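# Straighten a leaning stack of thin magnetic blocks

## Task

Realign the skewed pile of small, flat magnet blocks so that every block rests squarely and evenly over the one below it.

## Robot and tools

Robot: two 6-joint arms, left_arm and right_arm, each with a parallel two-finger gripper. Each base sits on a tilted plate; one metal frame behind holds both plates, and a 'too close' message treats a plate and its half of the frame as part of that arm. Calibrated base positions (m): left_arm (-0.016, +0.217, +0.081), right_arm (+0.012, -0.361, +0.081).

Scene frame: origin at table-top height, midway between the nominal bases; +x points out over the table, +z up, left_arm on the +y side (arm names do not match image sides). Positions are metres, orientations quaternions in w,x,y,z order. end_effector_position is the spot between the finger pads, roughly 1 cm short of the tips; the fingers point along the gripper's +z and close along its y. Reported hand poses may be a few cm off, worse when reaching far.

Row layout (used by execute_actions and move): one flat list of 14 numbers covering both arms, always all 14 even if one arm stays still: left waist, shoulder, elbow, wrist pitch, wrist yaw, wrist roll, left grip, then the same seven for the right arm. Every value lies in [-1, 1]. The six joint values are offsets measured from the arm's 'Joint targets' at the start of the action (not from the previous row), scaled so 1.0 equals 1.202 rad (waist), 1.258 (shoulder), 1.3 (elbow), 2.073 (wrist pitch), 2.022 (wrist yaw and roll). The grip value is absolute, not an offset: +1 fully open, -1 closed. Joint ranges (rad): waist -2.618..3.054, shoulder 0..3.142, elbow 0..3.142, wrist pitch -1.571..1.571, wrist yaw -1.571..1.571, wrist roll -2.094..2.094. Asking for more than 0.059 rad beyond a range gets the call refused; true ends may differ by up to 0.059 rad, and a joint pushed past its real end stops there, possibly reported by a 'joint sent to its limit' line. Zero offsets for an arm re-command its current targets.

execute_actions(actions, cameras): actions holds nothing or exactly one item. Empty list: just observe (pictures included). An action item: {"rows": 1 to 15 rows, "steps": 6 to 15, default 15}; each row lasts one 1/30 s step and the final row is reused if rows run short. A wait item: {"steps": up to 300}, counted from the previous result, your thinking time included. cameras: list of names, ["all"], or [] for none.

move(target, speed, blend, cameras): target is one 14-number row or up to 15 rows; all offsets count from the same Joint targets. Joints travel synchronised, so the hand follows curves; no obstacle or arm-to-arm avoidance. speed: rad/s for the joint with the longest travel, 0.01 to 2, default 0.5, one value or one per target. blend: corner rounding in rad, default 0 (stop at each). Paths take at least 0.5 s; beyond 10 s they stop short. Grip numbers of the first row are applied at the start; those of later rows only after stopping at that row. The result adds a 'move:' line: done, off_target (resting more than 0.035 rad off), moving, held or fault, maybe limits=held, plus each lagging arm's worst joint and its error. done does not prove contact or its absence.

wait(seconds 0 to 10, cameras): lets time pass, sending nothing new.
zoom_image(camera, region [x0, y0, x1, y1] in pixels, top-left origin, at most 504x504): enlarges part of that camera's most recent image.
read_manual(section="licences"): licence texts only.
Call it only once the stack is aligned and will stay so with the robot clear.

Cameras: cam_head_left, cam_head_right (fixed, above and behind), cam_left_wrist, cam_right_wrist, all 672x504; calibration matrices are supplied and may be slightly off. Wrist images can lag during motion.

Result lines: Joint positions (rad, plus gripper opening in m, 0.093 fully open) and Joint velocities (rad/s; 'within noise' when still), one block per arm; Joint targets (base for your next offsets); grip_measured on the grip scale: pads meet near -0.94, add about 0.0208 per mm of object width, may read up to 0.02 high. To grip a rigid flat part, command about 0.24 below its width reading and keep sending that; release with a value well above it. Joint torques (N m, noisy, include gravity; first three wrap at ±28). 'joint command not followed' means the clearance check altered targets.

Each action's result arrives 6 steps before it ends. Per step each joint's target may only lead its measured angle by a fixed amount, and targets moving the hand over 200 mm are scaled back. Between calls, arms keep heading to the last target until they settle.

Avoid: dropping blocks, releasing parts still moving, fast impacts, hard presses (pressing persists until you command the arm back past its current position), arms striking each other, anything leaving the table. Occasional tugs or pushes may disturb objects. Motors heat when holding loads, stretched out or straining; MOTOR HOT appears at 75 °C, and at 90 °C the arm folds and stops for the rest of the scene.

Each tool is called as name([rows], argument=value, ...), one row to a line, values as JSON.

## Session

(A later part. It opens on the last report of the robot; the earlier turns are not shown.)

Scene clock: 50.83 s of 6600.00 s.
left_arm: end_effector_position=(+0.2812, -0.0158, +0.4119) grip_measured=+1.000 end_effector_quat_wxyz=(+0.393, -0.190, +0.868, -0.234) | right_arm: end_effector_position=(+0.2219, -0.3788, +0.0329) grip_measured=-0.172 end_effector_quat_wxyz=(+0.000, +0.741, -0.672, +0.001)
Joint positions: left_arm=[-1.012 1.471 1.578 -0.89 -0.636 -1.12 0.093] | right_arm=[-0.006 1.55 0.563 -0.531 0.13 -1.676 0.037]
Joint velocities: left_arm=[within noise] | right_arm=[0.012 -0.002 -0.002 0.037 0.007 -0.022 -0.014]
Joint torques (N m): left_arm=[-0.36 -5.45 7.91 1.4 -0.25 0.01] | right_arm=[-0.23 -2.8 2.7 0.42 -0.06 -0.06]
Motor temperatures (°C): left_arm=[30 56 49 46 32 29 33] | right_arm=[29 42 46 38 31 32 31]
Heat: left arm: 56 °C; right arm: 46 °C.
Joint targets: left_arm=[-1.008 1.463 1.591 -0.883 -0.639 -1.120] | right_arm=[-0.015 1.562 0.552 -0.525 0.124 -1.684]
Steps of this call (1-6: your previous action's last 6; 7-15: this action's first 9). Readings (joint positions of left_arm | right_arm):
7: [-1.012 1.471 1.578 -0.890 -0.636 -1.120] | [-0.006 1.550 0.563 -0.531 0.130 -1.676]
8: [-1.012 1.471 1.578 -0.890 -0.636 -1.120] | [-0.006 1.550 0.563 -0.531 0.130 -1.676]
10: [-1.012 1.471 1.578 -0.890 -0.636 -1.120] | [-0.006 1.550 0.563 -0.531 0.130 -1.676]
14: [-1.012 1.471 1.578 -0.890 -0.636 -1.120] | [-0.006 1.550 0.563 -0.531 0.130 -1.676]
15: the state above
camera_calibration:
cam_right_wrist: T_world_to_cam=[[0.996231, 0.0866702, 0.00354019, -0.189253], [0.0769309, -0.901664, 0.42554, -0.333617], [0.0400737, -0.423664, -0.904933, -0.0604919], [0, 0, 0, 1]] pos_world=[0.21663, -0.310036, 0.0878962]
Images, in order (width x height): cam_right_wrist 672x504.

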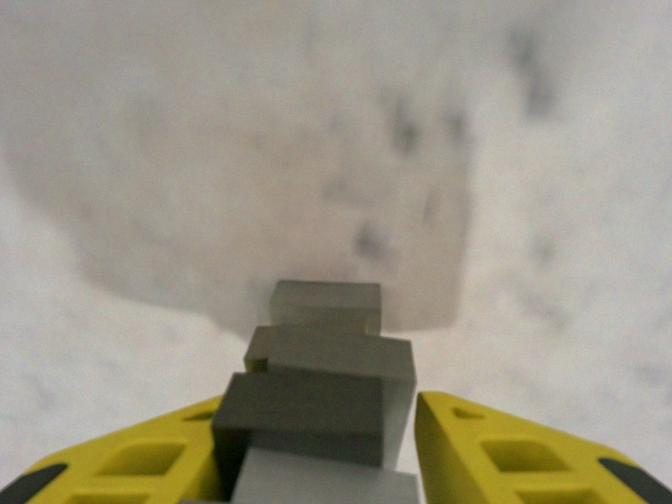

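execute_actions([
  {"rows": [[0,0,0,0,0,0,1,0,0,0,0,0,0,-0.25],[0,0,0,0,0,0,1,0,0,0,0,0,0,-0.26],[0,0,0,0,0,0,1,0,0,0,0,0,0,-0.27],[0,0,0,0,0,0,1,0,0,0,0,0,0,-0.28],[0,0,0,0,0,0,1,0,0,0,0,0,0,-0.29],[0,0,0,0,0,0,1,0,0,0,0,0,0,-0.3],[0,0,0,0,0,0,1,0,0,0,0,0,0,-0.31],[0,0,0,0,0,0,1,0,0,0,0,0,0,-0.32],[0,0,0,0,0,0,1,0,0,0,0,0,0,-0.33],[0,0,0,0,0,0,1,0,0,0,0,0,0,-0.34],[0,0,0,0,0,0,1,0,0,0,0,0,0,-0.35],[0,0,0,0,0,0,1,0,0,0,0,0,0,-0.36],[0,0,0,0,0,0,1,0,0,0,0,0,0,-0.37],[0,0,0,0,0,0,1,0,0,0,0,0,0,-0.38],[0,0,0,0,0,0,1,0,0,0,0,0,0,-0.39]], "steps": 15},
])

execute_actions([
  {"rows": [[0,0,0,0,0,0,1,0,0,0,0,0,0,-0.4],[0,0,0,0,0,0,1,0,0,0,0,0,0,-0.41],[0,0,0,0,0,0,1,0,0,0,0,0,0,-0.42],[0,0,0,0,0,0,1,0,0,0,0,0,0,-0.43],[0,0,0,0,0,0,1,0,0,0,0,0,0,-0.44],[0,0,0,0,0,0,1,0,0,0,0,0,0,-0.45],[0,0,0,0,0,0,1,0,0,0,0,0,0,-0.46],[0,0,0,0,0,0,1,0,0,0,0,0,0,-0.47],[0,0,0,0,0,0,1,0,0,0,0,0,0,-0.48]], "steps": 15},
])

wait(seconds=0.5)

Scene clock: 51.60 s of 6600.00 s.
left_arm: end_effector_position=(+0.2812, -0.0158, +0.4119) grip_measured=+1.000 end_effector_quat_wxyz=(+0.393, -0.190, +0.868, -0.234) | right_arm: end_effector_position=(+0.2218, -0.3787, +0.0329) grip_measured=-0.321 end_effector_quat_wxyz=(+0.000, +0.741, -0.672, +0.001)
Joint positions: left_arm=[-1.012 1.471 1.578 -0.89 -0.636 -1.12 0.093] | right_arm=[-0.006 1.55 0.563 -0.532 0.13 -1.676 0.03]
Joint velocities: left_arm=[within noise] | right_arm=[-0.017 0.012 -0.022 -0.066 -0.007 0.081 -0.013]
Joint torques (N m): left_arm=[-0.39 -5.52 7.87 1.4 -0.25 -0.01] | right_arm=[-0.21 -3.04 2.7 0.46 -0.01 -0.12]
Motor temperatures (°C): left_arm=[30 56 49 46 32 29 33] | right_arm=[29 42 46 38 31 32 31]
Heat: left arm: 56 °C; right arm: 46 °C.
Joint targets: left_arm=[-1.008 1.463 1.591 -0.883 -0.639 -1.120] | right_arm=[-0.015 1.562 0.552 -0.525 0.123 -1.684]
Steps of this call (1-6: your previous action's last 6; 7-14: toward your last target; 15-23: this action's first 9). Readings (joint positions of left_arm | right_arm):
15: [-1.012 1.471 1.578 -0.890 -0.636 -1.120] | [-0.006 1.550 0.563 -0.531 0.130 -1.676]
16: [-1.012 1.471 1.578 -0.890 -0.636 -1.120] | [-0.006 1.550 0.563 -0.531 0.130 -1.676]
18: [-1.012 1.471 1.578 -0.890 -0.636 -1.120] | [-0.006 1.550 0.563 -0.531 0.130 -1.676]
22: [-1.012 1.471 1.578 -0.890 -0.636 -1.120] | [-0.006 1.550 0.563 -0.531 0.130 -1.676]
23: the state above

Scene clock: 52.10 s of 6600.00 s.
left_arm: end_effector_position=(+0.2812, -0.0158, +0.4119) grip_measured=+1.000 end_effector_quat_wxyz=(+0.393, -0.190, +0.868, -0.234) | right_arm: end_effector_position=(+0.2217, -0.3787, +0.0329) grip_measured=-0.443 end_effector_quat_wxyz=(+0.000, +0.741, -0.672, +0.001)
Joint positions: left_arm=[-1.012 1.471 1.578 -0.89 -0.636 -1.12 0.093] | right_arm=[-0.006 1.55 0.562 -0.531 0.13 -1.676 0.024]
Joint velocities: left_arm=[within noise] | right_arm=[-0.007 -0.012 0.007 0.007 0.051 -0.037 -0.009]
Joint torques (N m): left_arm=[-0.44 -5.57 7.87 1.4 -0.23 -0.01] | right_arm=[-0.28 -2.88 2.99 0.41 -0.03 -0.07]
Motor temperatures (°C): left_arm=[30 56 49 46 32 29 33] | right_arm=[29 42 46 38 31 32 31]
Heat: left arm: 56 °C; right arm: 46 °C.
Joint targets: left_arm=[-1.008 1.463 1.591 -0.883 -0.639 -1.120] | right_arm=[-0.015 1.562 0.552 -0.525 0.123 -1.684]
Steps of this call (1-6: your previous action's last 6; 7-15: this action's first 9). Readings (joint positions of left_arm | right_arm):
7: [-1.012 1.471 1.578 -0.890 -0.636 -1.120] | [-0.006 1.550 0.562 -0.532 0.130 -1.676]
8: [-1.012 1.471 1.578 -0.890 -0.636 -1.120] | [-0.006 1.550 0.562 -0.532 0.130 -1.676]
10: [-1.012 1.471 1.578 -0.890 -0.636 -1.120] | [-0.006 1.550 0.562 -0.532 0.130 -1.676]
14: [-1.012 1.471 1.578 -0.890 -0.636 -1.120] | [-0.006 1.550 0.562 -0.531 0.130 -1.676]
15: the state above

Scene clock: 52.80 s of 6600.00 s.
left_arm: end_effector_position=(+0.2812, -0.0158, +0.4119) grip_measured=+1.000 end_effector_quat_wxyz=(+0.393, -0.190, +0.868, -0.234) | right_arm: end_effector_position=(+0.2217, -0.3787, +0.0329) grip_measured=-0.476 end_effector_quat_wxyz=(+0.000, +0.741, -0.672, +0.001)
Joint positions: left_arm=[-1.012 1.471 1.578 -0.89 -0.636 -1.12 0.093] | right_arm=[-0.006 1.55 0.562 -0.531 0.13 -1.676 0.022]
Joint velocities: left_arm=[-0.012 -0.017 0.002 0.022 -0.154 -0.066 0] | right_arm=[0.007 0.002 0.002 -0.066 0.095 0.022 0.009]
Joint torques (N m): left_arm=[-0.39 -5.42 7.94 1.38 -0.25 0] | right_arm=[-0.2 -2.89 2.96 0.42 -0.01 -0.09]
Motor temperatures (°C): left_arm=[30 56 49 46 32 29 33] | right_arm=[29 42 46 38 31 32 31]
Heat: left arm: 56 °C; right arm: 46 °C.
Joint targets: left_arm=[-1.008 1.463 1.591 -0.883 -0.639 -1.120] | right_arm=[-0.015 1.562 0.552 -0.525 0.123 -1.684]
Steps of this call (1-6: your previous action's last 6; 7-15: toward your last target; 16-21: nothing new was sent). Readings (joint positions of left_arm | right_arm):
1: [-1.012 1.471 1.578 -0.890 -0.636 -1.120] | [-0.006 1.550 0.562 -0.531 0.130 -1.676]
2: [-1.012 1.471 1.578 -0.890 -0.636 -1.120] | [-0.006 1.550 0.562 -0.531 0.130 -1.676]
4: [-1.012 1.471 1.578 -0.890 -0.636 -1.120] | [-0.006 1.550 0.562 -0.531 0.130 -1.676]
8: [-1.012 1.471 1.578 -0.890 -0.636 -1.120] | [-0.006 1.550 0.562 -0.531 0.130 -1.676]
21: the state above
All arms were judged still, so your last target was given up. Each gripper or tool keeps its last command.
camera_calibration:
cam_left_wrist: T_world_to_cam=[[0.150136, -0.795344, 0.587271, -0.300006], [-0.869712, -0.388732, -0.304119, 0.405864], [0.470171, -0.465098, -0.750082, 0.253048], [0, 0, 0, 1]] pos_world=[0.27905, 0.0368571, 0.489423]
cam_right_wrist: T_world_to_cam=[[0.996228, 0.0867171, 0.00323561, -0.189078], [0.0771339, -0.901985, 0.424821, -0.333595], [0.0397577, -0.422968, -0.905272, -0.0601431], [0, 0, 0, 1]] pos_world=[0.216487, -0.30994, 0.0878837]

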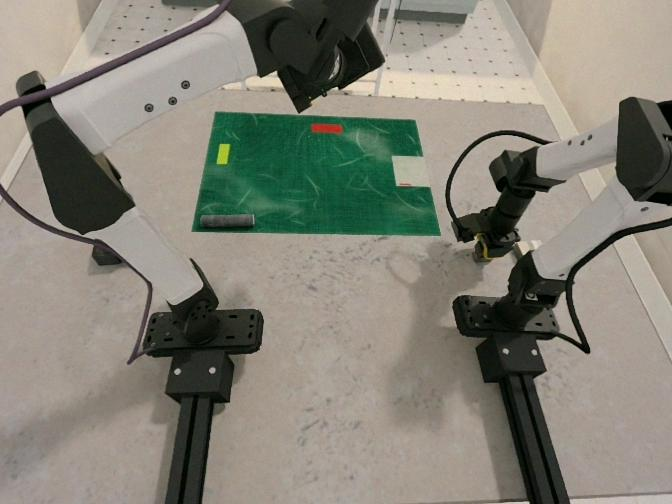

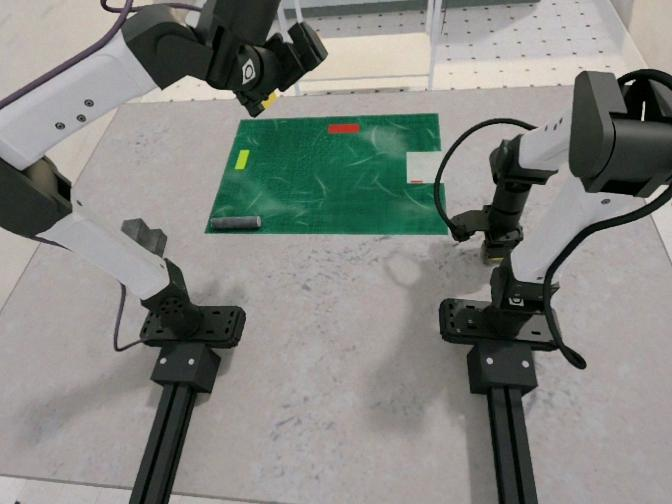

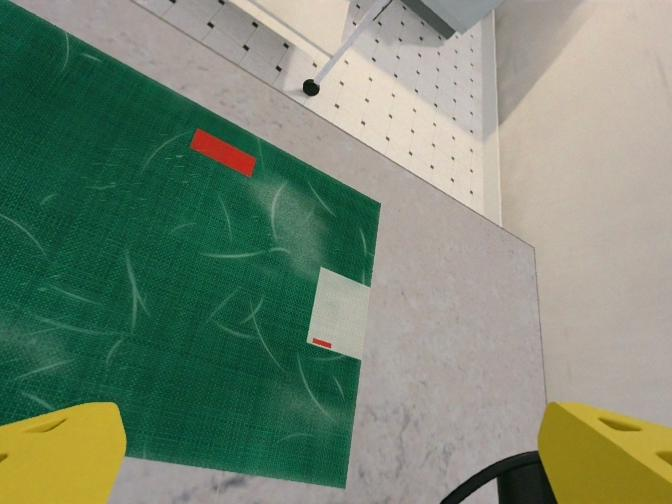

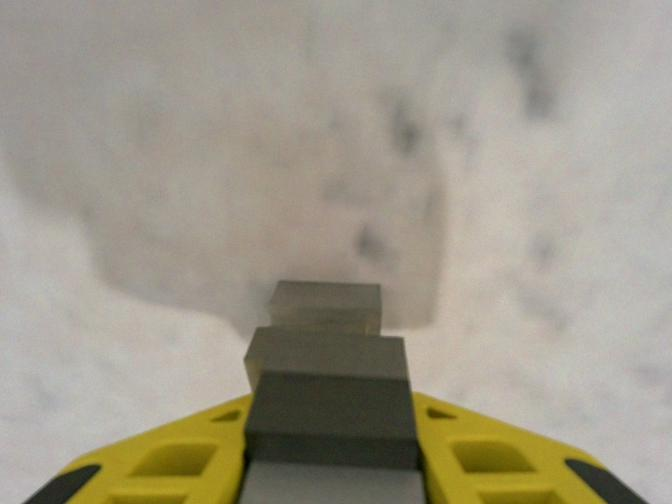

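zoom_image(camera="cam_right_wrist", region=[200, 260, 460, 504])

zoom_image(camera="cam_head_left", region=[450, 200, 530, 280])

zoom_image(camera="cam_head_right", region=[450, 200, 530, 280])

Scaled by 1.938 from the camera's 672x504 image, which has a finer 960x720 frame.

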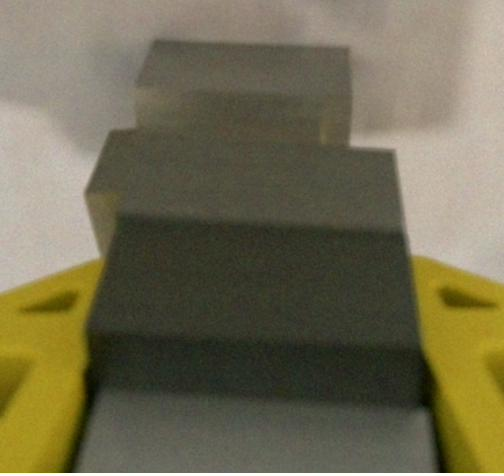

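Scaled by 6.300 from the camera's 672x504 image, which has a finer 960x720 frame.

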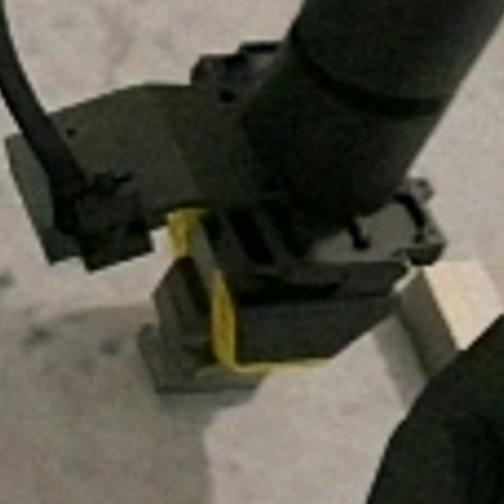

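Scaled by 6.300 from the camera's 672x504 image, which has a finer 960x720 frame.

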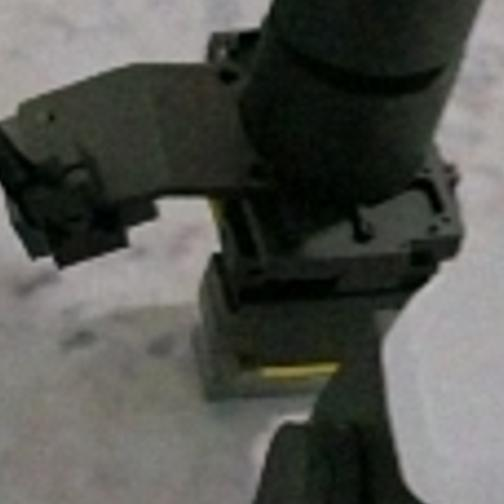

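move(target=[0,0,0,0,0,0,1,-0.0025,0.0121,-0.0054,0.0108,0,0,0.1], speed=0.1, cameras=["cam_right_wrist"])

Scene clock: 56.80 s of 6600.00 s.
left_arm: end_effector_position=(+0.2812, -0.0158, +0.4119) grip_measured=+1.000 end_effector_quat_wxyz=(+0.393, -0.190, +0.868, -0.234) | right_arm: end_effector_position=(+0.2217, -0.3788, +0.0289) grip_measured=+0.098 end_effector_quat_wxyz=(+0.001, +0.740, -0.673, +0.001)
Joint positions: left_arm=[-1.012 1.471 1.578 -0.89 -0.636 -1.12 0.093] | right_arm=[-0.009 1.565 0.556 -0.51 0.13 -1.676 0.05]
Joint velocities: within noise
Joint torques (N m): left_arm=[-0.39 -5.44 7.88 1.4 -0.22 0.02] | right_arm=[-0.24 -2.92 2.71 0.42 -0.05 -0.12]
Motor temperatures (°C): left_arm=[30 55 49 47 32 29 33] | right_arm=[29 42 46 37 31 32 31]
Heat: left arm: 55 °C; right arm: 46 °C.
Joint targets: left_arm=[-1.008 1.463 1.591 -0.883 -0.639 -1.120] | right_arm=[-0.018 1.577 0.545 -0.503 0.123 -1.684]
Kept back: nothing.
move: done
camera_calibration:
cam_right_wrist: T_world_to_cam=[[0.996487, 0.0837054, 0.00283499, -0.190197], [0.0745722, -0.902151, 0.424927, -0.331562], [0.0381263, -0.423223, -0.905223, -0.0634836], [0, 0, 0, 1]] pos_world=[0.216674, -0.310066, 0.0839622]
Images, in order (width x height): cam_right_wrist 672x504.

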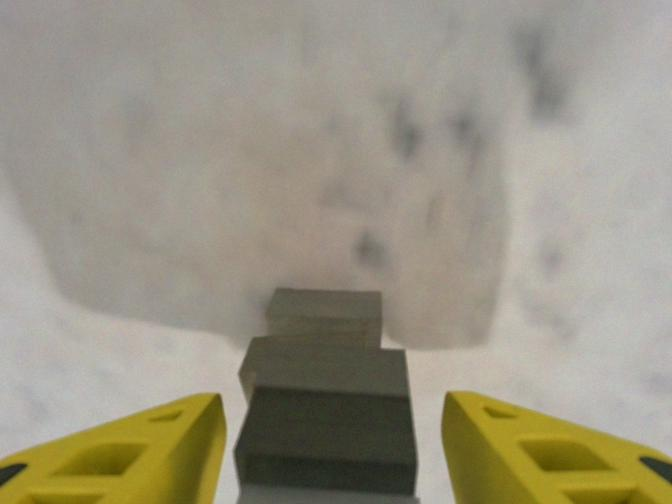

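move(target=[0,0,0,0,0,0,1,-0.0022,0.0092,-0.0038,0.0082,0,0,0.1], speed=0.05, cameras=[])

Scene clock: 57.87 s of 6600.00 s.
left_arm: end_effector_position=(+0.2812, -0.0158, +0.4119) grip_measured=+1.000 end_effector_quat_wxyz=(+0.393, -0.190, +0.868, -0.234) | right_arm: end_effector_position=(+0.2239, -0.3791, +0.0268) grip_measured=+0.098 end_effector_quat_wxyz=(-0.001, +0.739, -0.674, +0.003)
Joint positions: left_arm=[-1.012 1.471 1.578 -0.89 -0.636 -1.12 0.093] | right_arm=[-0.011 1.576 0.556 -0.493 0.13 -1.676 0.05]
Joint velocities: within noise
Joint torques (N m): left_arm=[-0.44 -5.5 7.87 1.38 -0.25 -0.01] | right_arm=[-0.21 -2.95 2.43 0.46 -0.04 -0.11]
Motor temperatures (°C): left_arm=[30 55 49 47 32 29 33] | right_arm=[29 42 45 37 31 32 31]
Heat: left arm: 55 °C; right arm: 45 °C.
Joint targets: left_arm=[-1.008 1.463 1.591 -0.883 -0.639 -1.120] | right_arm=[-0.020 1.588 0.540 -0.486 0.123 -1.684]
Kept back: nothing.
move: done
No camera images: "cameras" was empty.

move(target=[0,0,0,0,0,0,1,-0.0033,0.0103,-0.0062,0.0082,0,0,0.1], speed=0.05, cameras=["cam_head_left"])

Scene clock: 59.00 s of 6600.00 s.
left_arm: end_effector_position=(+0.2812, -0.0158, +0.4119) grip_measured=+1.000 end_effector_quat_wxyz=(+0.393, -0.190, +0.868, -0.234) | right_arm: end_effector_position=(+0.2202, -0.3793, +0.0222) grip_measured=+0.098 end_effector_quat_wxyz=(+0.002, +0.738, -0.675, +0.000)
Joint positions: left_arm=[-1.012 1.471 1.578 -0.89 -0.636 -1.12 0.093] | right_arm=[-0.015 1.589 0.543 -0.476 0.13 -1.676 0.05]
Joint velocities: within noise
Joint torques (N m): left_arm=[-0.38 -5.46 7.92 1.37 -0.23 -0.01] | right_arm=[-0.24 -2.93 2.48 0.45 -0.02 -0.08]
Motor temperatures (°C): left_arm=[30 55 49 47 32 29 33] | right_arm=[29 42 45 37 31 32 31]
Heat: left arm: 55 °C; right arm: 45 °C.
Joint targets: left_arm=[-1.008 1.463 1.591 -0.883 -0.639 -1.120] | right_arm=[-0.024 1.601 0.532 -0.469 0.123 -1.684]
Kept back: nothing.
move: done
Images, in order (width x height): cam_head_left 672x504.

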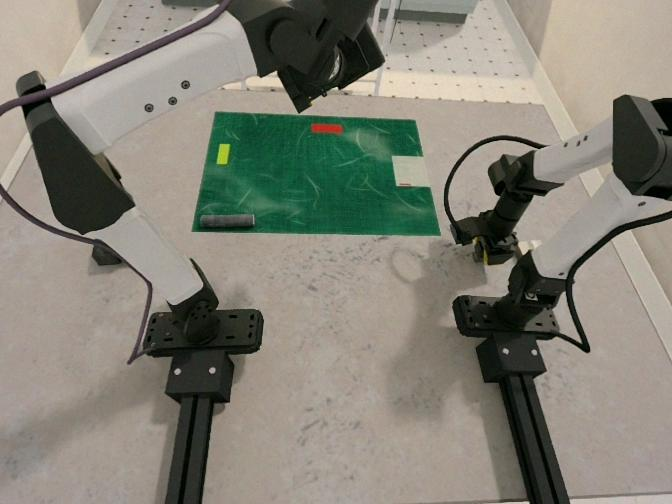

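move(target=[0,0,0,0,0,0,1,-0.0017,0.0127,0,0.0101,0,0,0.1], speed=0.05, cameras=["cam_head_left"])

zoom_image(camera="cam_head_left", region=[450, 200, 530, 280])

Scene clock: 60.17 s of 6600.00 s.
left_arm: end_effector_position=(+0.2812, -0.0158, +0.4119) grip_measured=+1.000 end_effector_quat_wxyz=(+0.393, -0.190, +0.868, -0.234) | right_arm: end_effector_position=(+0.2225, -0.3794, +0.0192) grip_measured=+0.098 end_effector_quat_wxyz=(+0.000, +0.737, -0.676, +0.001)
Joint positions: left_arm=[-1.012 1.471 1.578 -0.89 -0.636 -1.12 0.093] | right_arm=[-0.017 1.605 0.543 -0.455 0.13 -1.676 0.05]
Joint velocities: within noise
Joint torques (N m): left_arm=[-0.36 -5.48 7.98 1.41 -0.26 -0.01] | right_arm=[-0.23 -3.06 2.61 0.41 -0.04 -0.08]
Motor temperatures (°C): left_arm=[30 55 49 47 32 29 33] | right_arm=[29 42 45 37 31 32 31]
Heat: left arm: 55 °C; right arm: 45 °C.
Joint targets: left_arm=[-1.008 1.463 1.591 -0.883 -0.639 -1.120] | right_arm=[-0.026 1.617 0.532 -0.448 0.123 -1.684]
Kept back: nothing.
move: done
Images, in order (width x height): cam_head_left 672x504.

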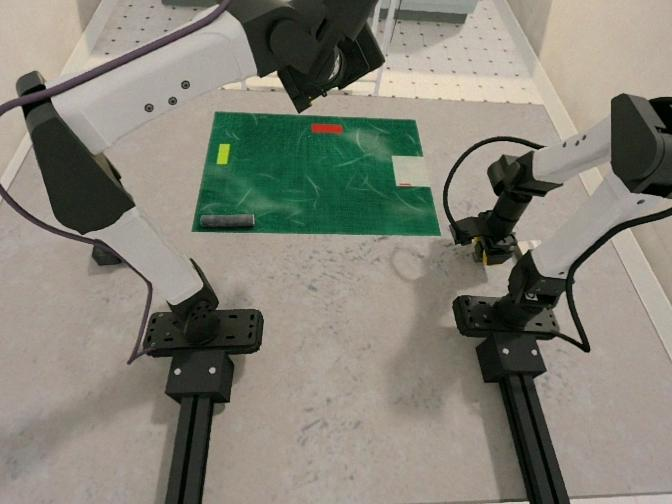

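Scaled by 6.300 from the camera's 672x504 image, which has a finer 960x720 frame.

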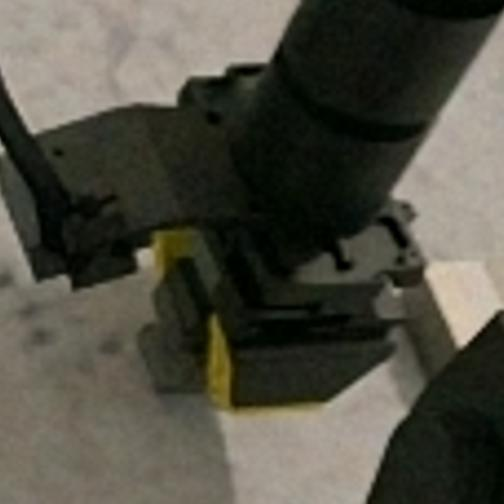

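move(target=[0,0,0,0,0,0,1,-0.0017,0.0111,-0.0046,0.0096,0,0,0.1], speed=0.05, cameras=["cam_right_wrist"])

Scene clock: 61.43 s of 6600.00 s.
left_arm: end_effector_position=(+0.2812, -0.0158, +0.4119) grip_measured=+1.000 end_effector_quat_wxyz=(+0.393, -0.190, +0.868, -0.234) | right_arm: end_effector_position=(+0.2219, -0.3794, +0.0155) grip_measured=+0.098 end_effector_quat_wxyz=(+0.001, +0.736, -0.677, +0.001)
Joint positions: left_arm=[-1.012 1.471 1.578 -0.89 -0.636 -1.12 0.093] | right_arm=[-0.019 1.619 0.536 -0.435 0.13 -1.676 0.05]
Joint velocities: within noise
Joint torques (N m): left_arm=[-0.42 -5.45 7.87 1.38 -0.23 0.01] | right_arm=[-0.29 -3.18 2.54 0.46 -0.06 -0.1]
Motor temperatures (°C): left_arm=[30 55 49 47 32 29 33] | right_arm=[29 42 45 37 31 31 31]
Heat: left arm: 55 °C; right arm: 45 °C.
Joint targets: left_arm=[-1.008 1.463 1.591 -0.883 -0.639 -1.120] | right_arm=[-0.028 1.631 0.526 -0.428 0.123 -1.684]
Kept back: nothing.
move: done
camera_calibration:
cam_right_wrist: T_world_to_cam=[[0.997328, 0.0730139, 0.00256581, -0.194629], [0.0649893, -0.902666, 0.425405, -0.324475], [0.0333766, -0.424102, -0.904999, -0.0751773], [0, 0, 0, 1]] pos_world=[0.217706, -0.310565, 0.0704973]
Images, in order (width x height): cam_right_wrist 672x504.

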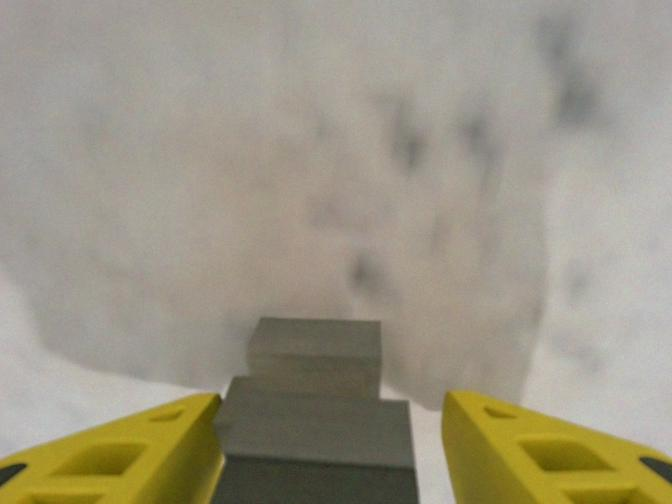

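move(target=[0,0,0,0,0,0,1,-0.0008,0.0079,-0.0031,0.0068,0,0,0.05], speed=0.05, cameras=["cam_right_wrist"])

Scene clock: 63.40 s of 6600.00 s.
left_arm: end_effector_position=(+0.2812, -0.0158, +0.4119) grip_measured=+1.000 end_effector_quat_wxyz=(+0.393, -0.190, +0.868, -0.234) | right_arm: end_effector_position=(+0.2237, -0.3792, +0.0138) grip_measured=+0.052 end_effector_quat_wxyz=(-0.001, +0.736, -0.677, +0.003)
Joint positions: left_arm=[-1.012 1.471 1.578 -0.89 -0.636 -1.12 0.093] | right_arm=[-0.019 1.629 0.536 -0.421 0.13 -1.676 0.048]
Joint velocities: within noise
Joint torques (N m): left_arm=[-0.44 -5.46 7.95 1.4 -0.24 0.01] | right_arm=[-0.4 -3.07 2.03 0.44 -0.03 -0.06]
Motor temperatures (°C): left_arm=[30 55 49 47 32 29 33] | right_arm=[29 42 45 37 31 31 31]
Heat: left arm: 55 °C; right arm: 45 °C.
Joint targets: left_arm=[-1.008 1.463 1.591 -0.883 -0.639 -1.120] | right_arm=[-0.029 1.641 0.522 -0.414 0.123 -1.684]
Kept back: nothing.
move: done
camera_calibration:
cam_right_wrist: T_world_to_cam=[[0.997348, 0.0724364, 0.00708646, -0.196646], [0.0625341, -0.902662, 0.425783, -0.323132], [0.0372389, -0.424211, -0.904798, -0.077642], [0, 0, 0, 1]] pos_world=[0.219223, -0.310371, 0.0687275]
Images, in order (width x height): cam_right_wrist 672x504.

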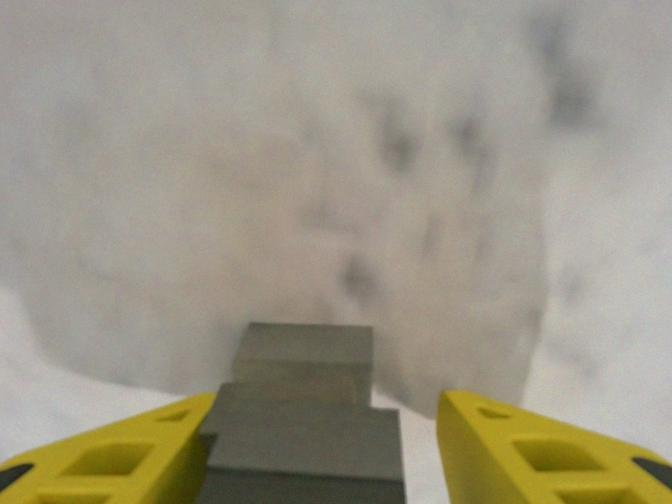

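execute_actions([
  {"rows": [[0,0,0,0,0,0,1,0,0,0,0,0,0,0.04],[0,0,0,0,0,0,1,0,0,0,0,0,0,0.03],[0,0,0,0,0,0,1,0,0,0,0,0,0,0.02],[0,0,0,0,0,0,1,0,0,0,0,0,0,0.01],[0,0,0,0,0,0,1,0,0,0,0,0,0,0.0],[0,0,0,0,0,0,1,0,0,0,0,0,0,-0.01],[0,0,0,0,0,0,1,0,0,0,0,0,0,-0.02],[0,0,0,0,0,0,1,0,0,0,0,0,0,-0.03],[0,0,0,0,0,0,1,0,0,0,0,0,0,-0.04],[0,0,0,0,0,0,1,0,0,0,0,0,0,-0.05],[0,0,0,0,0,0,1,0,0,0,0,0,0,-0.06],[0,0,0,0,0,0,1,0,0,0,0,0,0,-0.07],[0,0,0,0,0,0,1,0,0,0,0,0,0,-0.08],[0,0,0,0,0,0,1,0,0,0,0,0,0,-0.09],[0,0,0,0,0,0,1,0,0,0,0,0,0,-0.1]], "steps": 15},
])

execute_actions([
  {"rows": [[0,0,0,0,0,0,1,0,0,0,0,0,0,-0.11],[0,0,0,0,0,0,1,0,0,0,0,0,0,-0.12],[0,0,0,0,0,0,1,0,0,0,0,0,0,-0.13],[0,0,0,0,0,0,1,0,0,0,0,0,0,-0.14],[0,0,0,0,0,0,1,0,0,0,0,0,0,-0.15],[0,0,0,0,0,0,1,0,0,0,0,0,0,-0.16],[0,0,0,0,0,0,1,0,0,0,0,0,0,-0.17],[0,0,0,0,0,0,1,0,0,0,0,0,0,-0.18],[0,0,0,0,0,0,1,0,0,0,0,0,0,-0.19],[0,0,0,0,0,0,1,0,0,0,0,0,0,-0.2],[0,0,0,0,0,0,1,0,0,0,0,0,0,-0.21],[0,0,0,0,0,0,1,0,0,0,0,0,0,-0.22],[0,0,0,0,0,0,1,0,0,0,0,0,0,-0.23],[0,0,0,0,0,0,1,0,0,0,0,0,0,-0.24],[0,0,0,0,0,0,1,0,0,0,0,0,0,-0.25]], "steps": 15},
])

execute_actions([
  {"rows": [[0,0,0,0,0,0,1,0,0,0,0,0,0,-0.26],[0,0,0,0,0,0,1,0,0,0,0,0,0,-0.27],[0,0,0,0,0,0,1,0,0,0,0,0,0,-0.28],[0,0,0,0,0,0,1,0,0,0,0,0,0,-0.29],[0,0,0,0,0,0,1,0,0,0,0,0,0,-0.3],[0,0,0,0,0,0,1,0,0,0,0,0,0,-0.31],[0,0,0,0,0,0,1,0,0,0,0,0,0,-0.32],[0,0,0,0,0,0,1,0,0,0,0,0,0,-0.33],[0,0,0,0,0,0,1,0,0,0,0,0,0,-0.34],[0,0,0,0,0,0,1,0,0,0,0,0,0,-0.35],[0,0,0,0,0,0,1,0,0,0,0,0,0,-0.36],[0,0,0,0,0,0,1,0,0,0,0,0,0,-0.37],[0,0,0,0,0,0,1,0,0,0,0,0,0,-0.38],[0,0,0,0,0,0,1,0,0,0,0,0,0,-0.39],[0,0,0,0,0,0,1,0,0,0,0,0,0,-0.4]], "steps": 15},
])

execute_actions([
  {"rows": [[0,0,0,0,0,0,1,0,0,0,0,0,0,-0.41],[0,0,0,0,0,0,1,0,0,0,0,0,0,-0.42],[0,0,0,0,0,0,1,0,0,0,0,0,0,-0.43],[0,0,0,0,0,0,1,0,0,0,0,0,0,-0.44],[0,0,0,0,0,0,1,0,0,0,0,0,0,-0.45],[0,0,0,0,0,0,1,0,0,0,0,0,0,-0.46],[0,0,0,0,0,0,1,0,0,0,0,0,0,-0.47],[0,0,0,0,0,0,1,0,0,0,0,0,0,-0.48],[0,0,0,0,0,0,1,0,0,0,0,0,0,-0.49],[0,0,0,0,0,0,1,0,0,0,0,0,0,-0.5],[0,0,0,0,0,0,1,0,0,0,0,0,0,-0.51],[0,0,0,0,0,0,1,0,0,0,0,0,0,-0.52]], "steps": 15},
])

wait(seconds=0.4)

zoom_image(camera="cam_right_wrist", region=[180, 260, 480, 504])

Scene clock: 65.00 s of 6600.00 s.
left_arm: end_effector_position=(+0.2812, -0.0158, +0.4119) grip_measured=+1.000 end_effector_quat_wxyz=(+0.393, -0.190, +0.868, -0.234) | right_arm: end_effector_position=(+0.2221, -0.3791, +0.0132) grip_measured=-0.032 end_effector_quat_wxyz=(+0.000, +0.736, -0.677, +0.001)
Joint positions: left_arm=[-1.012 1.471 1.578 -0.89 -0.636 -1.12 0.093] | right_arm=[-0.019 1.629 0.532 -0.42 0.13 -1.676 0.044]
Joint velocities: left_arm=[within noise] | right_arm=[0.007 0.007 -0.017 -0.051 -0.066 -0.007 -0.013]
Joint torques (N m): left_arm=[-0.39 -5.45 7.92 1.39 -0.23 0] | right_arm=[-0.27 -3.08 2.35 0.41 -0.02 -0.12]
Motor temperatures (°C): left_arm=[30 55 49 47 32 29 33] | right_arm=[29 42 45 37 31 31 31]
Heat: left arm: 55 °C; right arm: 45 °C.
Joint targets: left_arm=[-1.008 1.463 1.591 -0.883 -0.639 -1.120] | right_arm=[-0.029 1.641 0.522 -0.414 0.123 -1.684]
Steps of this call (1-39: nothing new was sent; 40-48: this action's first 9). Readings (joint positions of left_arm | right_arm):
40: [-1.012 1.471 1.578 -0.890 -0.636 -1.120] | [-0.019 1.629 0.536 -0.420 0.130 -1.676]
41: [-1.012 1.471 1.578 -0.890 -0.636 -1.120] | [-0.019 1.629 0.536 -0.420 0.130 -1.676]
43: [-1.012 1.471 1.578 -0.890 -0.636 -1.120] | [-0.019 1.629 0.536 -0.420 0.130 -1.676]
47: [-1.012 1.471 1.578 -0.890 -0.636 -1.120] | [-0.019 1.629 0.532 -0.420 0.130 -1.676]
48: the state above

Scene clock: 65.50 s of 6600.00 s.
left_arm: end_effector_position=(+0.2812, -0.0158, +0.4119) grip_measured=+1.000 end_effector_quat_wxyz=(+0.393, -0.190, +0.868, -0.234) | right_arm: end_effector_position=(+0.2221, -0.3786, +0.0132) grip_measured=-0.181 end_effector_quat_wxyz=(-0.001, +0.736, -0.677, +0.000)
Joint positions: left_arm=[-1.012 1.471 1.578 -0.89 -0.636 -1.12 0.093] | right_arm=[-0.019 1.629 0.532 -0.42 0.126 -1.677 0.037]
Joint velocities: left_arm=[within noise] | right_arm=[0.007 -0.002 -0.012 0.022 0.081 -0.007 -0.016]
Joint torques (N m): left_arm=[-0.36 -5.49 7.91 1.37 -0.26 -0.01] | right_arm=[-0.31 -3.18 2.29 0.47 0.02 -0.09]
Motor temperatures (°C): left_arm=[30 55 49 47 32 29 33] | right_arm=[29 42 45 37 31 31 31]
Heat: left arm: 55 °C; right arm: 45 °C.
Joint targets: left_arm=[-1.008 1.463 1.591 -0.883 -0.639 -1.120] | right_arm=[-0.029 1.641 0.522 -0.414 0.123 -1.684]
Steps of this call (1-6: your previous action's last 6; 7-15: this action's first 9). Readings (joint positions of left_arm | right_arm):
7: [-1.012 1.471 1.578 -0.890 -0.636 -1.120] | [-0.019 1.629 0.532 -0.420 0.128 -1.677]
8: [-1.012 1.471 1.578 -0.890 -0.636 -1.120] | [-0.019 1.629 0.532 -0.420 0.128 -1.677]
10: [-1.012 1.471 1.578 -0.890 -0.636 -1.120] | [-0.019 1.629 0.532 -0.420 0.128 -1.677]
14: [-1.012 1.471 1.578 -0.890 -0.636 -1.120] | [-0.019 1.629 0.532 -0.420 0.127 -1.677]
15: the state above

Scene clock: 66.00 s of 6600.00 s.
left_arm: end_effector_position=(+0.2812, -0.0158, +0.4119) grip_measured=+1.000 end_effector_quat_wxyz=(+0.393, -0.190, +0.868, -0.234) | right_arm: end_effector_position=(+0.2197, -0.3784, +0.0125) grip_measured=-0.331 end_effector_quat_wxyz=(+0.001, +0.737, -0.676, -0.002)
Joint positions: left_arm=[-1.012 1.471 1.578 -0.89 -0.636 -1.12 0.093] | right_arm=[-0.019 1.629 0.528 -0.422 0.126 -1.677 0.029]
Joint velocities: left_arm=[within noise] | right_arm=[-0.017 0.002 -0.022 0.007 -0.007 0.022 -0.014]
Joint torques (N m): left_arm=[-0.35 -5.46 7.82 1.4 -0.26 0.01] | right_arm=[-0.27 -3.04 2.8 0.51 0 -0.1]
Motor temperatures (°C): left_arm=[30 55 49 47 32 29 33] | right_arm=[29 42 45 37 31 31 31]
Heat: left arm: 55 °C; right arm: 45 °C.
Joint targets: left_arm=[-1.008 1.463 1.591 -0.883 -0.639 -1.120] | right_arm=[-0.029 1.641 0.522 -0.414 0.124 -1.684]
Steps of this call (1-6: your previous action's last 6; 7-15: this action's first 9). Readings (joint positions of left_arm | right_arm):
7: [-1.012 1.471 1.578 -0.890 -0.636 -1.120] | [-0.019 1.629 0.531 -0.420 0.126 -1.677]
8: [-1.012 1.471 1.578 -0.890 -0.636 -1.120] | [-0.019 1.629 0.530 -0.420 0.126 -1.677]
10: [-1.012 1.471 1.578 -0.890 -0.636 -1.120] | [-0.019 1.629 0.529 -0.420 0.126 -1.677]
14: [-1.012 1.471 1.578 -0.890 -0.636 -1.120] | [-0.019 1.629 0.528 -0.421 0.126 -1.677]
15: the state above

Scene clock: 66.50 s of 6600.00 s.
left_arm: end_effector_position=(+0.2812, -0.0158, +0.4119) grip_measured=+1.000 end_effector_quat_wxyz=(+0.393, -0.190, +0.868, -0.234) | right_arm: end_effector_position=(+0.2191, -0.3784, +0.0125) grip_measured=-0.448 end_effector_quat_wxyz=(+0.002, +0.737, -0.676, -0.003)
Joint positions: left_arm=[-1.012 1.471 1.578 -0.89 -0.636 -1.12 0.093] | right_arm=[-0.019 1.629 0.528 -0.424 0.126 -1.678 0.024]
Joint velocities: left_arm=[within noise] | right_arm=[-0.002 -0.032 -0.002 0.007 -0.022 0.037 -0.007]
Joint torques (N m): left_arm=[-0.38 -5.5 7.83 1.41 -0.25 0.01] | right_arm=[-0.4 -3.1 2.71 0.43 0.01 -0.07]
Motor temperatures (°C): left_arm=[30 55 49 47 32 29 33] | right_arm=[29 42 45 37 31 31 31]
Heat: left arm: 55 °C; right arm: 45 °C.
Joint targets: left_arm=[-1.008 1.463 1.591 -0.883 -0.639 -1.120] | right_arm=[-0.029 1.641 0.522 -0.414 0.124 -1.684]
Steps of this call (1-6: your previous action's last 6; 7-15: this action's first 9). Readings (joint positions of left_arm | right_arm):
7: [-1.012 1.471 1.578 -0.890 -0.636 -1.120] | [-0.019 1.629 0.528 -0.424 0.126 -1.678]
8: [-1.012 1.471 1.578 -0.890 -0.636 -1.120] | [-0.019 1.629 0.528 -0.424 0.126 -1.678]
10: [-1.012 1.471 1.578 -0.890 -0.636 -1.120] | [-0.019 1.629 0.528 -0.424 0.126 -1.678]
14: [-1.012 1.471 1.578 -0.890 -0.636 -1.120] | [-0.019 1.629 0.528 -0.424 0.126 -1.678]
15: the state above

Scene clock: 67.10 s of 6600.00 s.
left_arm: end_effector_position=(+0.2812, -0.0158, +0.4119) grip_measured=+1.000 end_effector_quat_wxyz=(+0.393, -0.190, +0.868, -0.234) | right_arm: end_effector_position=(+0.2191, -0.3784, +0.0125) grip_measured=-0.498 end_effector_quat_wxyz=(+0.002, +0.737, -0.676, -0.003)
Joint positions: left_arm=[-1.012 1.471 1.578 -0.89 -0.636 -1.12 0.093] | right_arm=[-0.019 1.629 0.528 -0.424 0.126 -1.678 0.021]
Joint velocities: within noise
Joint torques (N m): left_arm=[-0.36 -5.39 7.86 1.37 -0.24 0.01] | right_arm=[-0.43 -2.99 2.73 0.46 0.01 -0.07]
Motor temperatures (°C): left_arm=[30 54 49 47 32 29 33] | right_arm=[29 42 44 37 31 31 31]
Heat: left arm: 54 °C; right arm: 44 °C.
Joint targets: left_arm=[-1.008 1.463 1.591 -0.883 -0.639 -1.120] | right_arm=[-0.029 1.641 0.522 -0.414 0.124 -1.684]
Steps of this call (1-6: your previous action's last 6; 7-15: toward your last target; 16-18: nothing new was sent). Readings (joint positions of left_arm | right_arm):
1: [-1.012 1.471 1.578 -0.890 -0.636 -1.120] | [-0.019 1.629 0.528 -0.424 0.126 -1.678]
2: [-1.012 1.471 1.578 -0.890 -0.636 -1.120] | [-0.019 1.629 0.528 -0.424 0.126 -1.678]
4: [-1.012 1.471 1.578 -0.890 -0.636 -1.120] | [-0.019 1.629 0.528 -0.424 0.126 -1.678]
8: [-1.012 1.471 1.578 -0.890 -0.636 -1.120] | [-0.019 1.629 0.528 -0.424 0.126 -1.678]
18: the state above
All arms were judged still, so your last target was given up. Each gripper or tool keeps its last command.
camera_calibration:
cam_left_wrist: T_world_to_cam=[[0.150136, -0.795344, 0.587271, -0.300006], [-0.869712, -0.388732, -0.304119, 0.405864], [0.470171, -0.465098, -0.750082, 0.253048], [0, 0, 0, 1]] pos_world=[0.27905, 0.0368571, 0.489423]
cam_right_wrist: T_world_to_cam=[[0.997136, 0.0754914, -0.00464141, -0.190766], [0.0704047, -0.904023, 0.421646, -0.323725], [0.0276347, -0.420765, -0.906749, -0.074847], [0, 0, 0, 1]] pos_world=[0.215079, -0.309746, 0.0677443]

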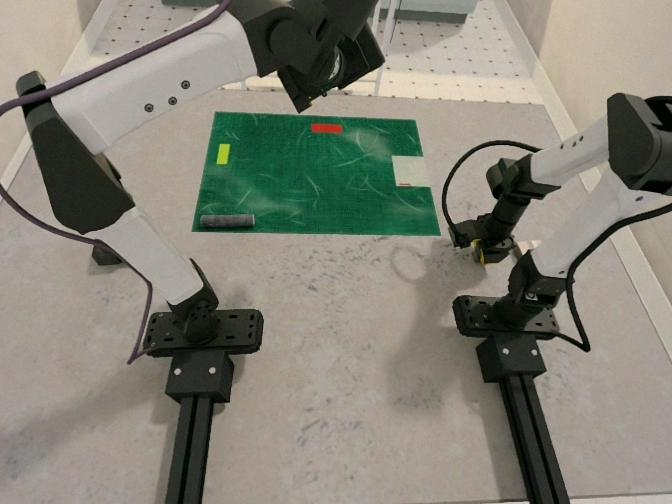

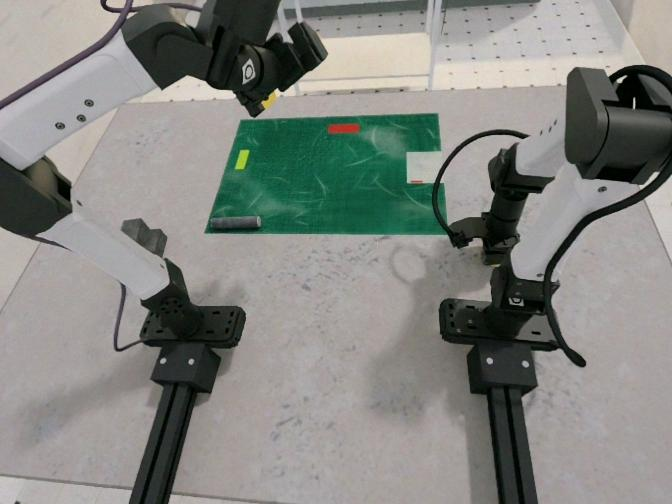

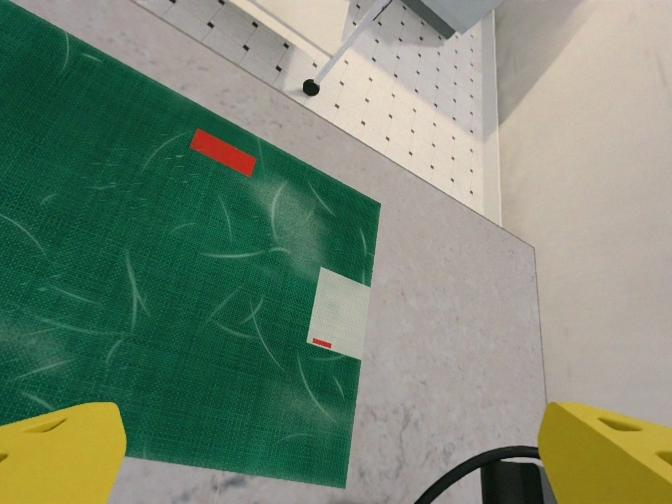

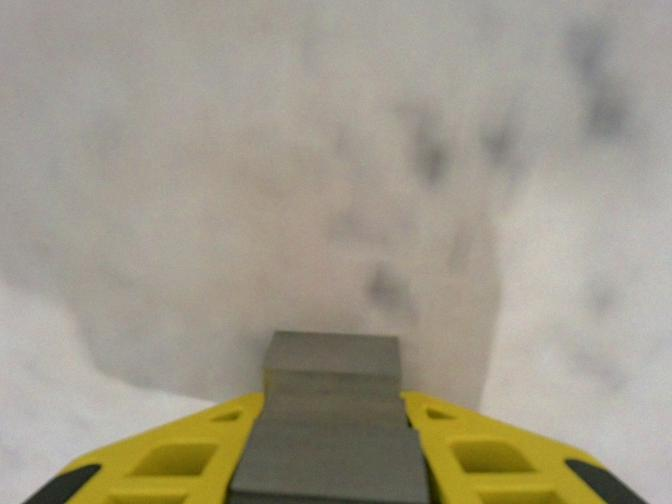

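Scaled by 1.680 from the camera's 672x504 image, which has a finer 960x720 frame.

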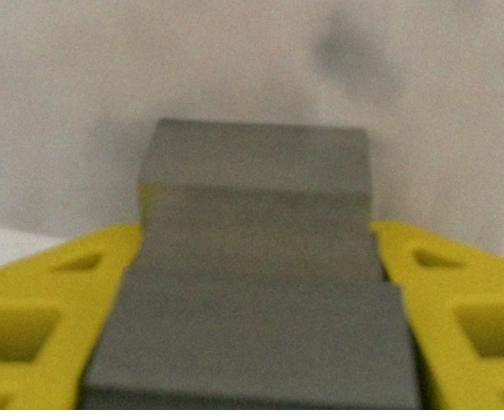

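move([
  [0,0,0,0,0,0,1,0,0,0,0,0,0,0.6],
  [0,0,0,0,0,0,1,0,0,0,0,0,0.7839,0.6],
], speed=0.9)

zoom_image(camera="cam_right_wrist", region=[180, 240, 500, 504])

Scene clock: 71.07 s of 6600.00 s.
left_arm: end_effector_position=(+0.2812, -0.0158, +0.4119) grip_measured=+1.000 end_effector_quat_wxyz=(+0.393, -0.190, +0.868, -0.234) | right_arm: end_effector_position=(+0.2312, -0.3773, +0.0134) grip_measured=+0.598 end_effector_quat_wxyz=(+0.020, -0.039, +0.999, +0.005)
Joint positions: left_arm=[-1.012 1.471 1.578 -0.89 -0.636 -1.12 0.093] | right_arm=[-0.021 1.627 0.531 -0.382 0.115 -0.107 0.074]
Joint velocities: within noise
Joint torques (N m): left_arm=[-0.38 -5.5 7.88 1.4 -0.26 0.01] | right_arm=[-0.02 -3.11 2.5 0.19 0.22 0.05]
Motor temperatures (°C): left_arm=[30 54 49 47 32 29 33] | right_arm=[29 42 44 37 31 31 31]
Heat: left arm: 54 °C; right arm: 44 °C.
Joint targets: left_arm=[-1.008 1.463 1.591 -0.883 -0.639 -1.120] | right_arm=[-0.029 1.641 0.522 -0.414 0.124 -0.099]
Kept back: nothing.
move: done
camera_calibration:
cam_left_wrist: T_world_to_cam=[[0.150136, -0.795344, 0.587271, -0.300006], [-0.869712, -0.388732, -0.304119, 0.405864], [0.470171, -0.465098, -0.750082, 0.253048], [0, 0, 0, 1]] pos_world=[0.27905, 0.0368571, 0.489423]
cam_right_wrist: T_world_to_cam=[[0.067412, -0.997706, -0.00613121, -0.392852], [-0.92046, -0.0645616, 0.385466, 0.222277], [-0.384978, -0.0203415, -0.922702, 0.172822], [0, 0, 0, 1]] pos_world=[0.297613, -0.374085, 0.0713742]

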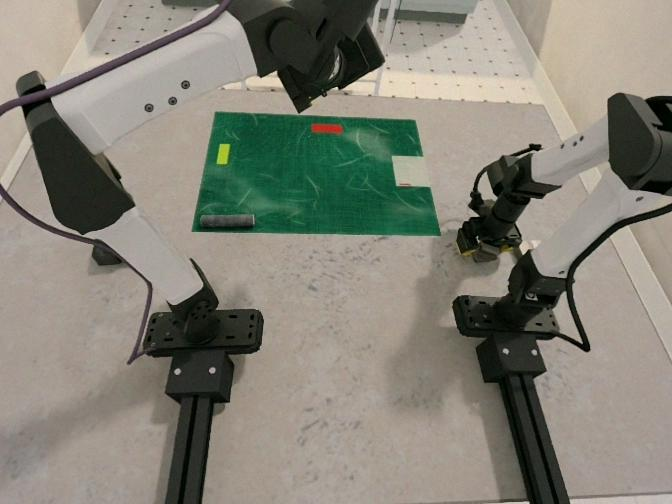

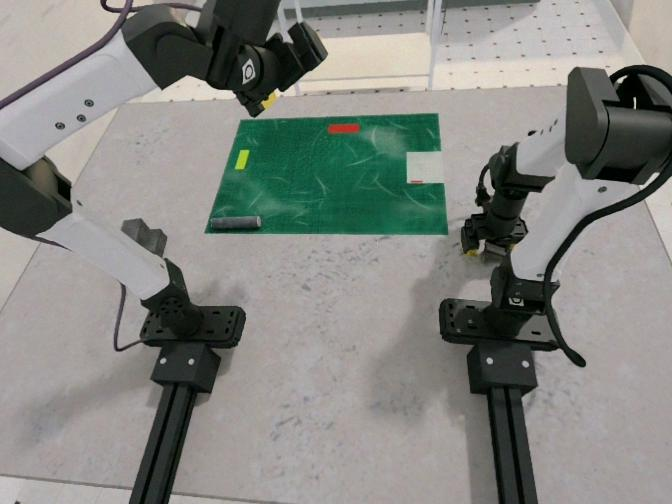

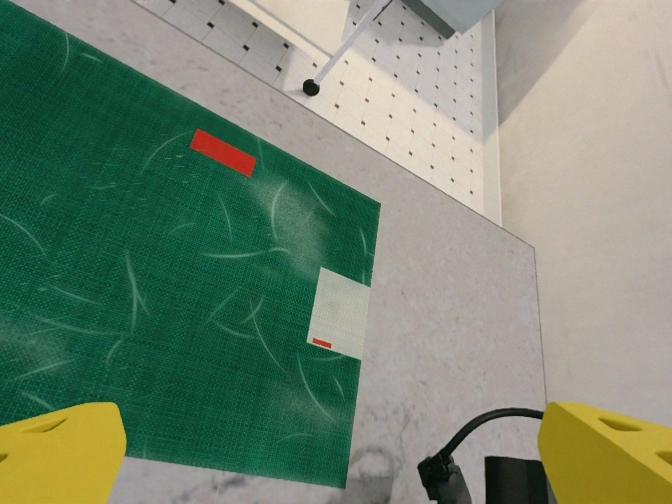

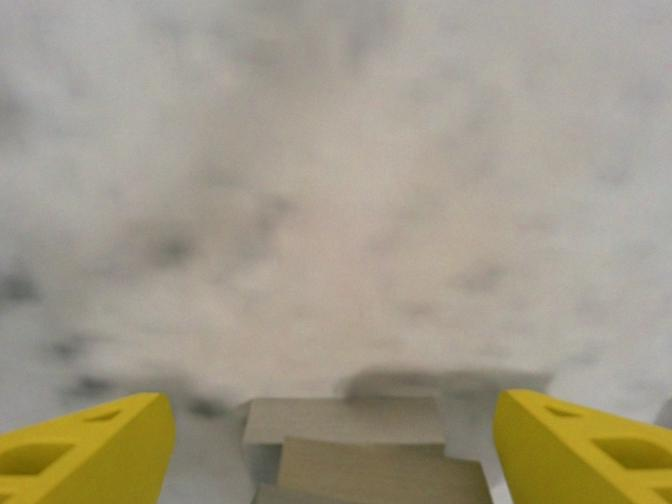

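Scaled by 1.575 from the camera's 672x504 image, which has a finer 960x720 frame.

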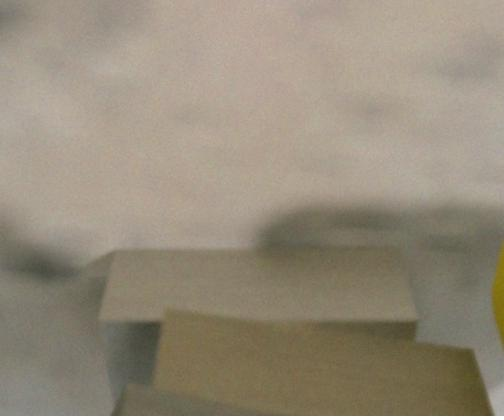

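move(target=[0,0,0,0,0,0,1,0,0,0,-0.0178,0,0,0.8], speed=0.2, cameras=["cam_right_wrist", "cam_head_left"])

zoom_image(camera="cam_head_left", region=[450, 200, 530, 280])

Scene clock: 73.50 s of 6600.00 s.
left_arm: end_effector_position=(+0.2812, -0.0158, +0.4119) grip_measured=+1.000 end_effector_quat_wxyz=(+0.393, -0.190, +0.868, -0.234) | right_arm: end_effector_position=(+0.2224, -0.3770, +0.0133) grip_measured=+0.798 end_effector_quat_wxyz=(+0.002, -0.041, +0.999, +0.006)
Joint positions: left_arm=[-1.012 1.471 1.578 -0.89 -0.636 -1.12 0.093] | right_arm=[-0.021 1.627 0.531 -0.418 0.115 -0.106 0.084]
Joint velocities: within noise
Joint torques (N m): left_arm=[-0.39 -5.48 7.97 1.4 -0.24 0] | right_arm=[-0.23 -2.86 2.55 0.05 0.21 0.02]
Motor temperatures (°C): left_arm=[30 54 49 47 31 29 33] | right_arm=[29 42 44 37 31 31 31]
Heat: left arm: 54 °C; right arm: 44 °C.
Joint targets: left_arm=[-1.008 1.463 1.591 -0.883 -0.639 -1.120] | right_arm=[-0.029 1.641 0.522 -0.451 0.123 -0.099]
Kept back: nothing.
move: done
camera_calibration:
cam_right_wrist: T_world_to_cam=[[0.0709441, -0.997435, -0.00947508, -0.392675], [-0.905759, -0.0683965, 0.418237, 0.209172], [-0.417813, -0.0210893, -0.908288, 0.176114], [0, 0, 0, 1]] pos_world=[0.2909, -0.373647, 0.0687584]
Images, in order (width x height): cam_head_left 672x504, cam_right_wrist 672x504.

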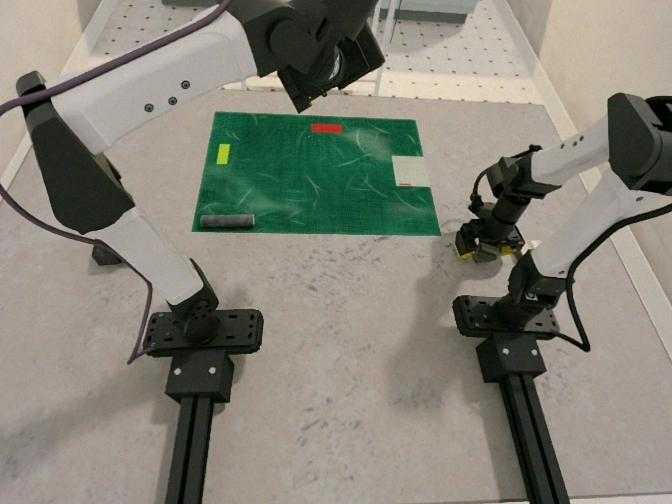

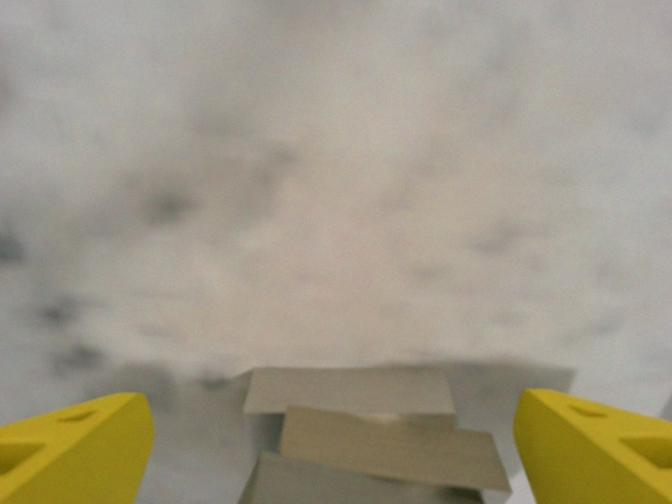

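Scaled by 6.300 from the camera's 672x504 image, which has a finer 960x720 frame.

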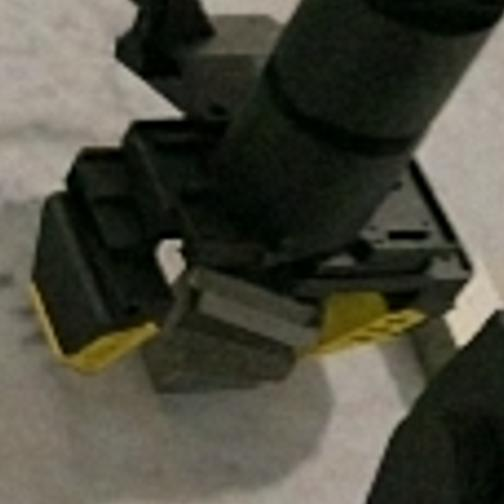

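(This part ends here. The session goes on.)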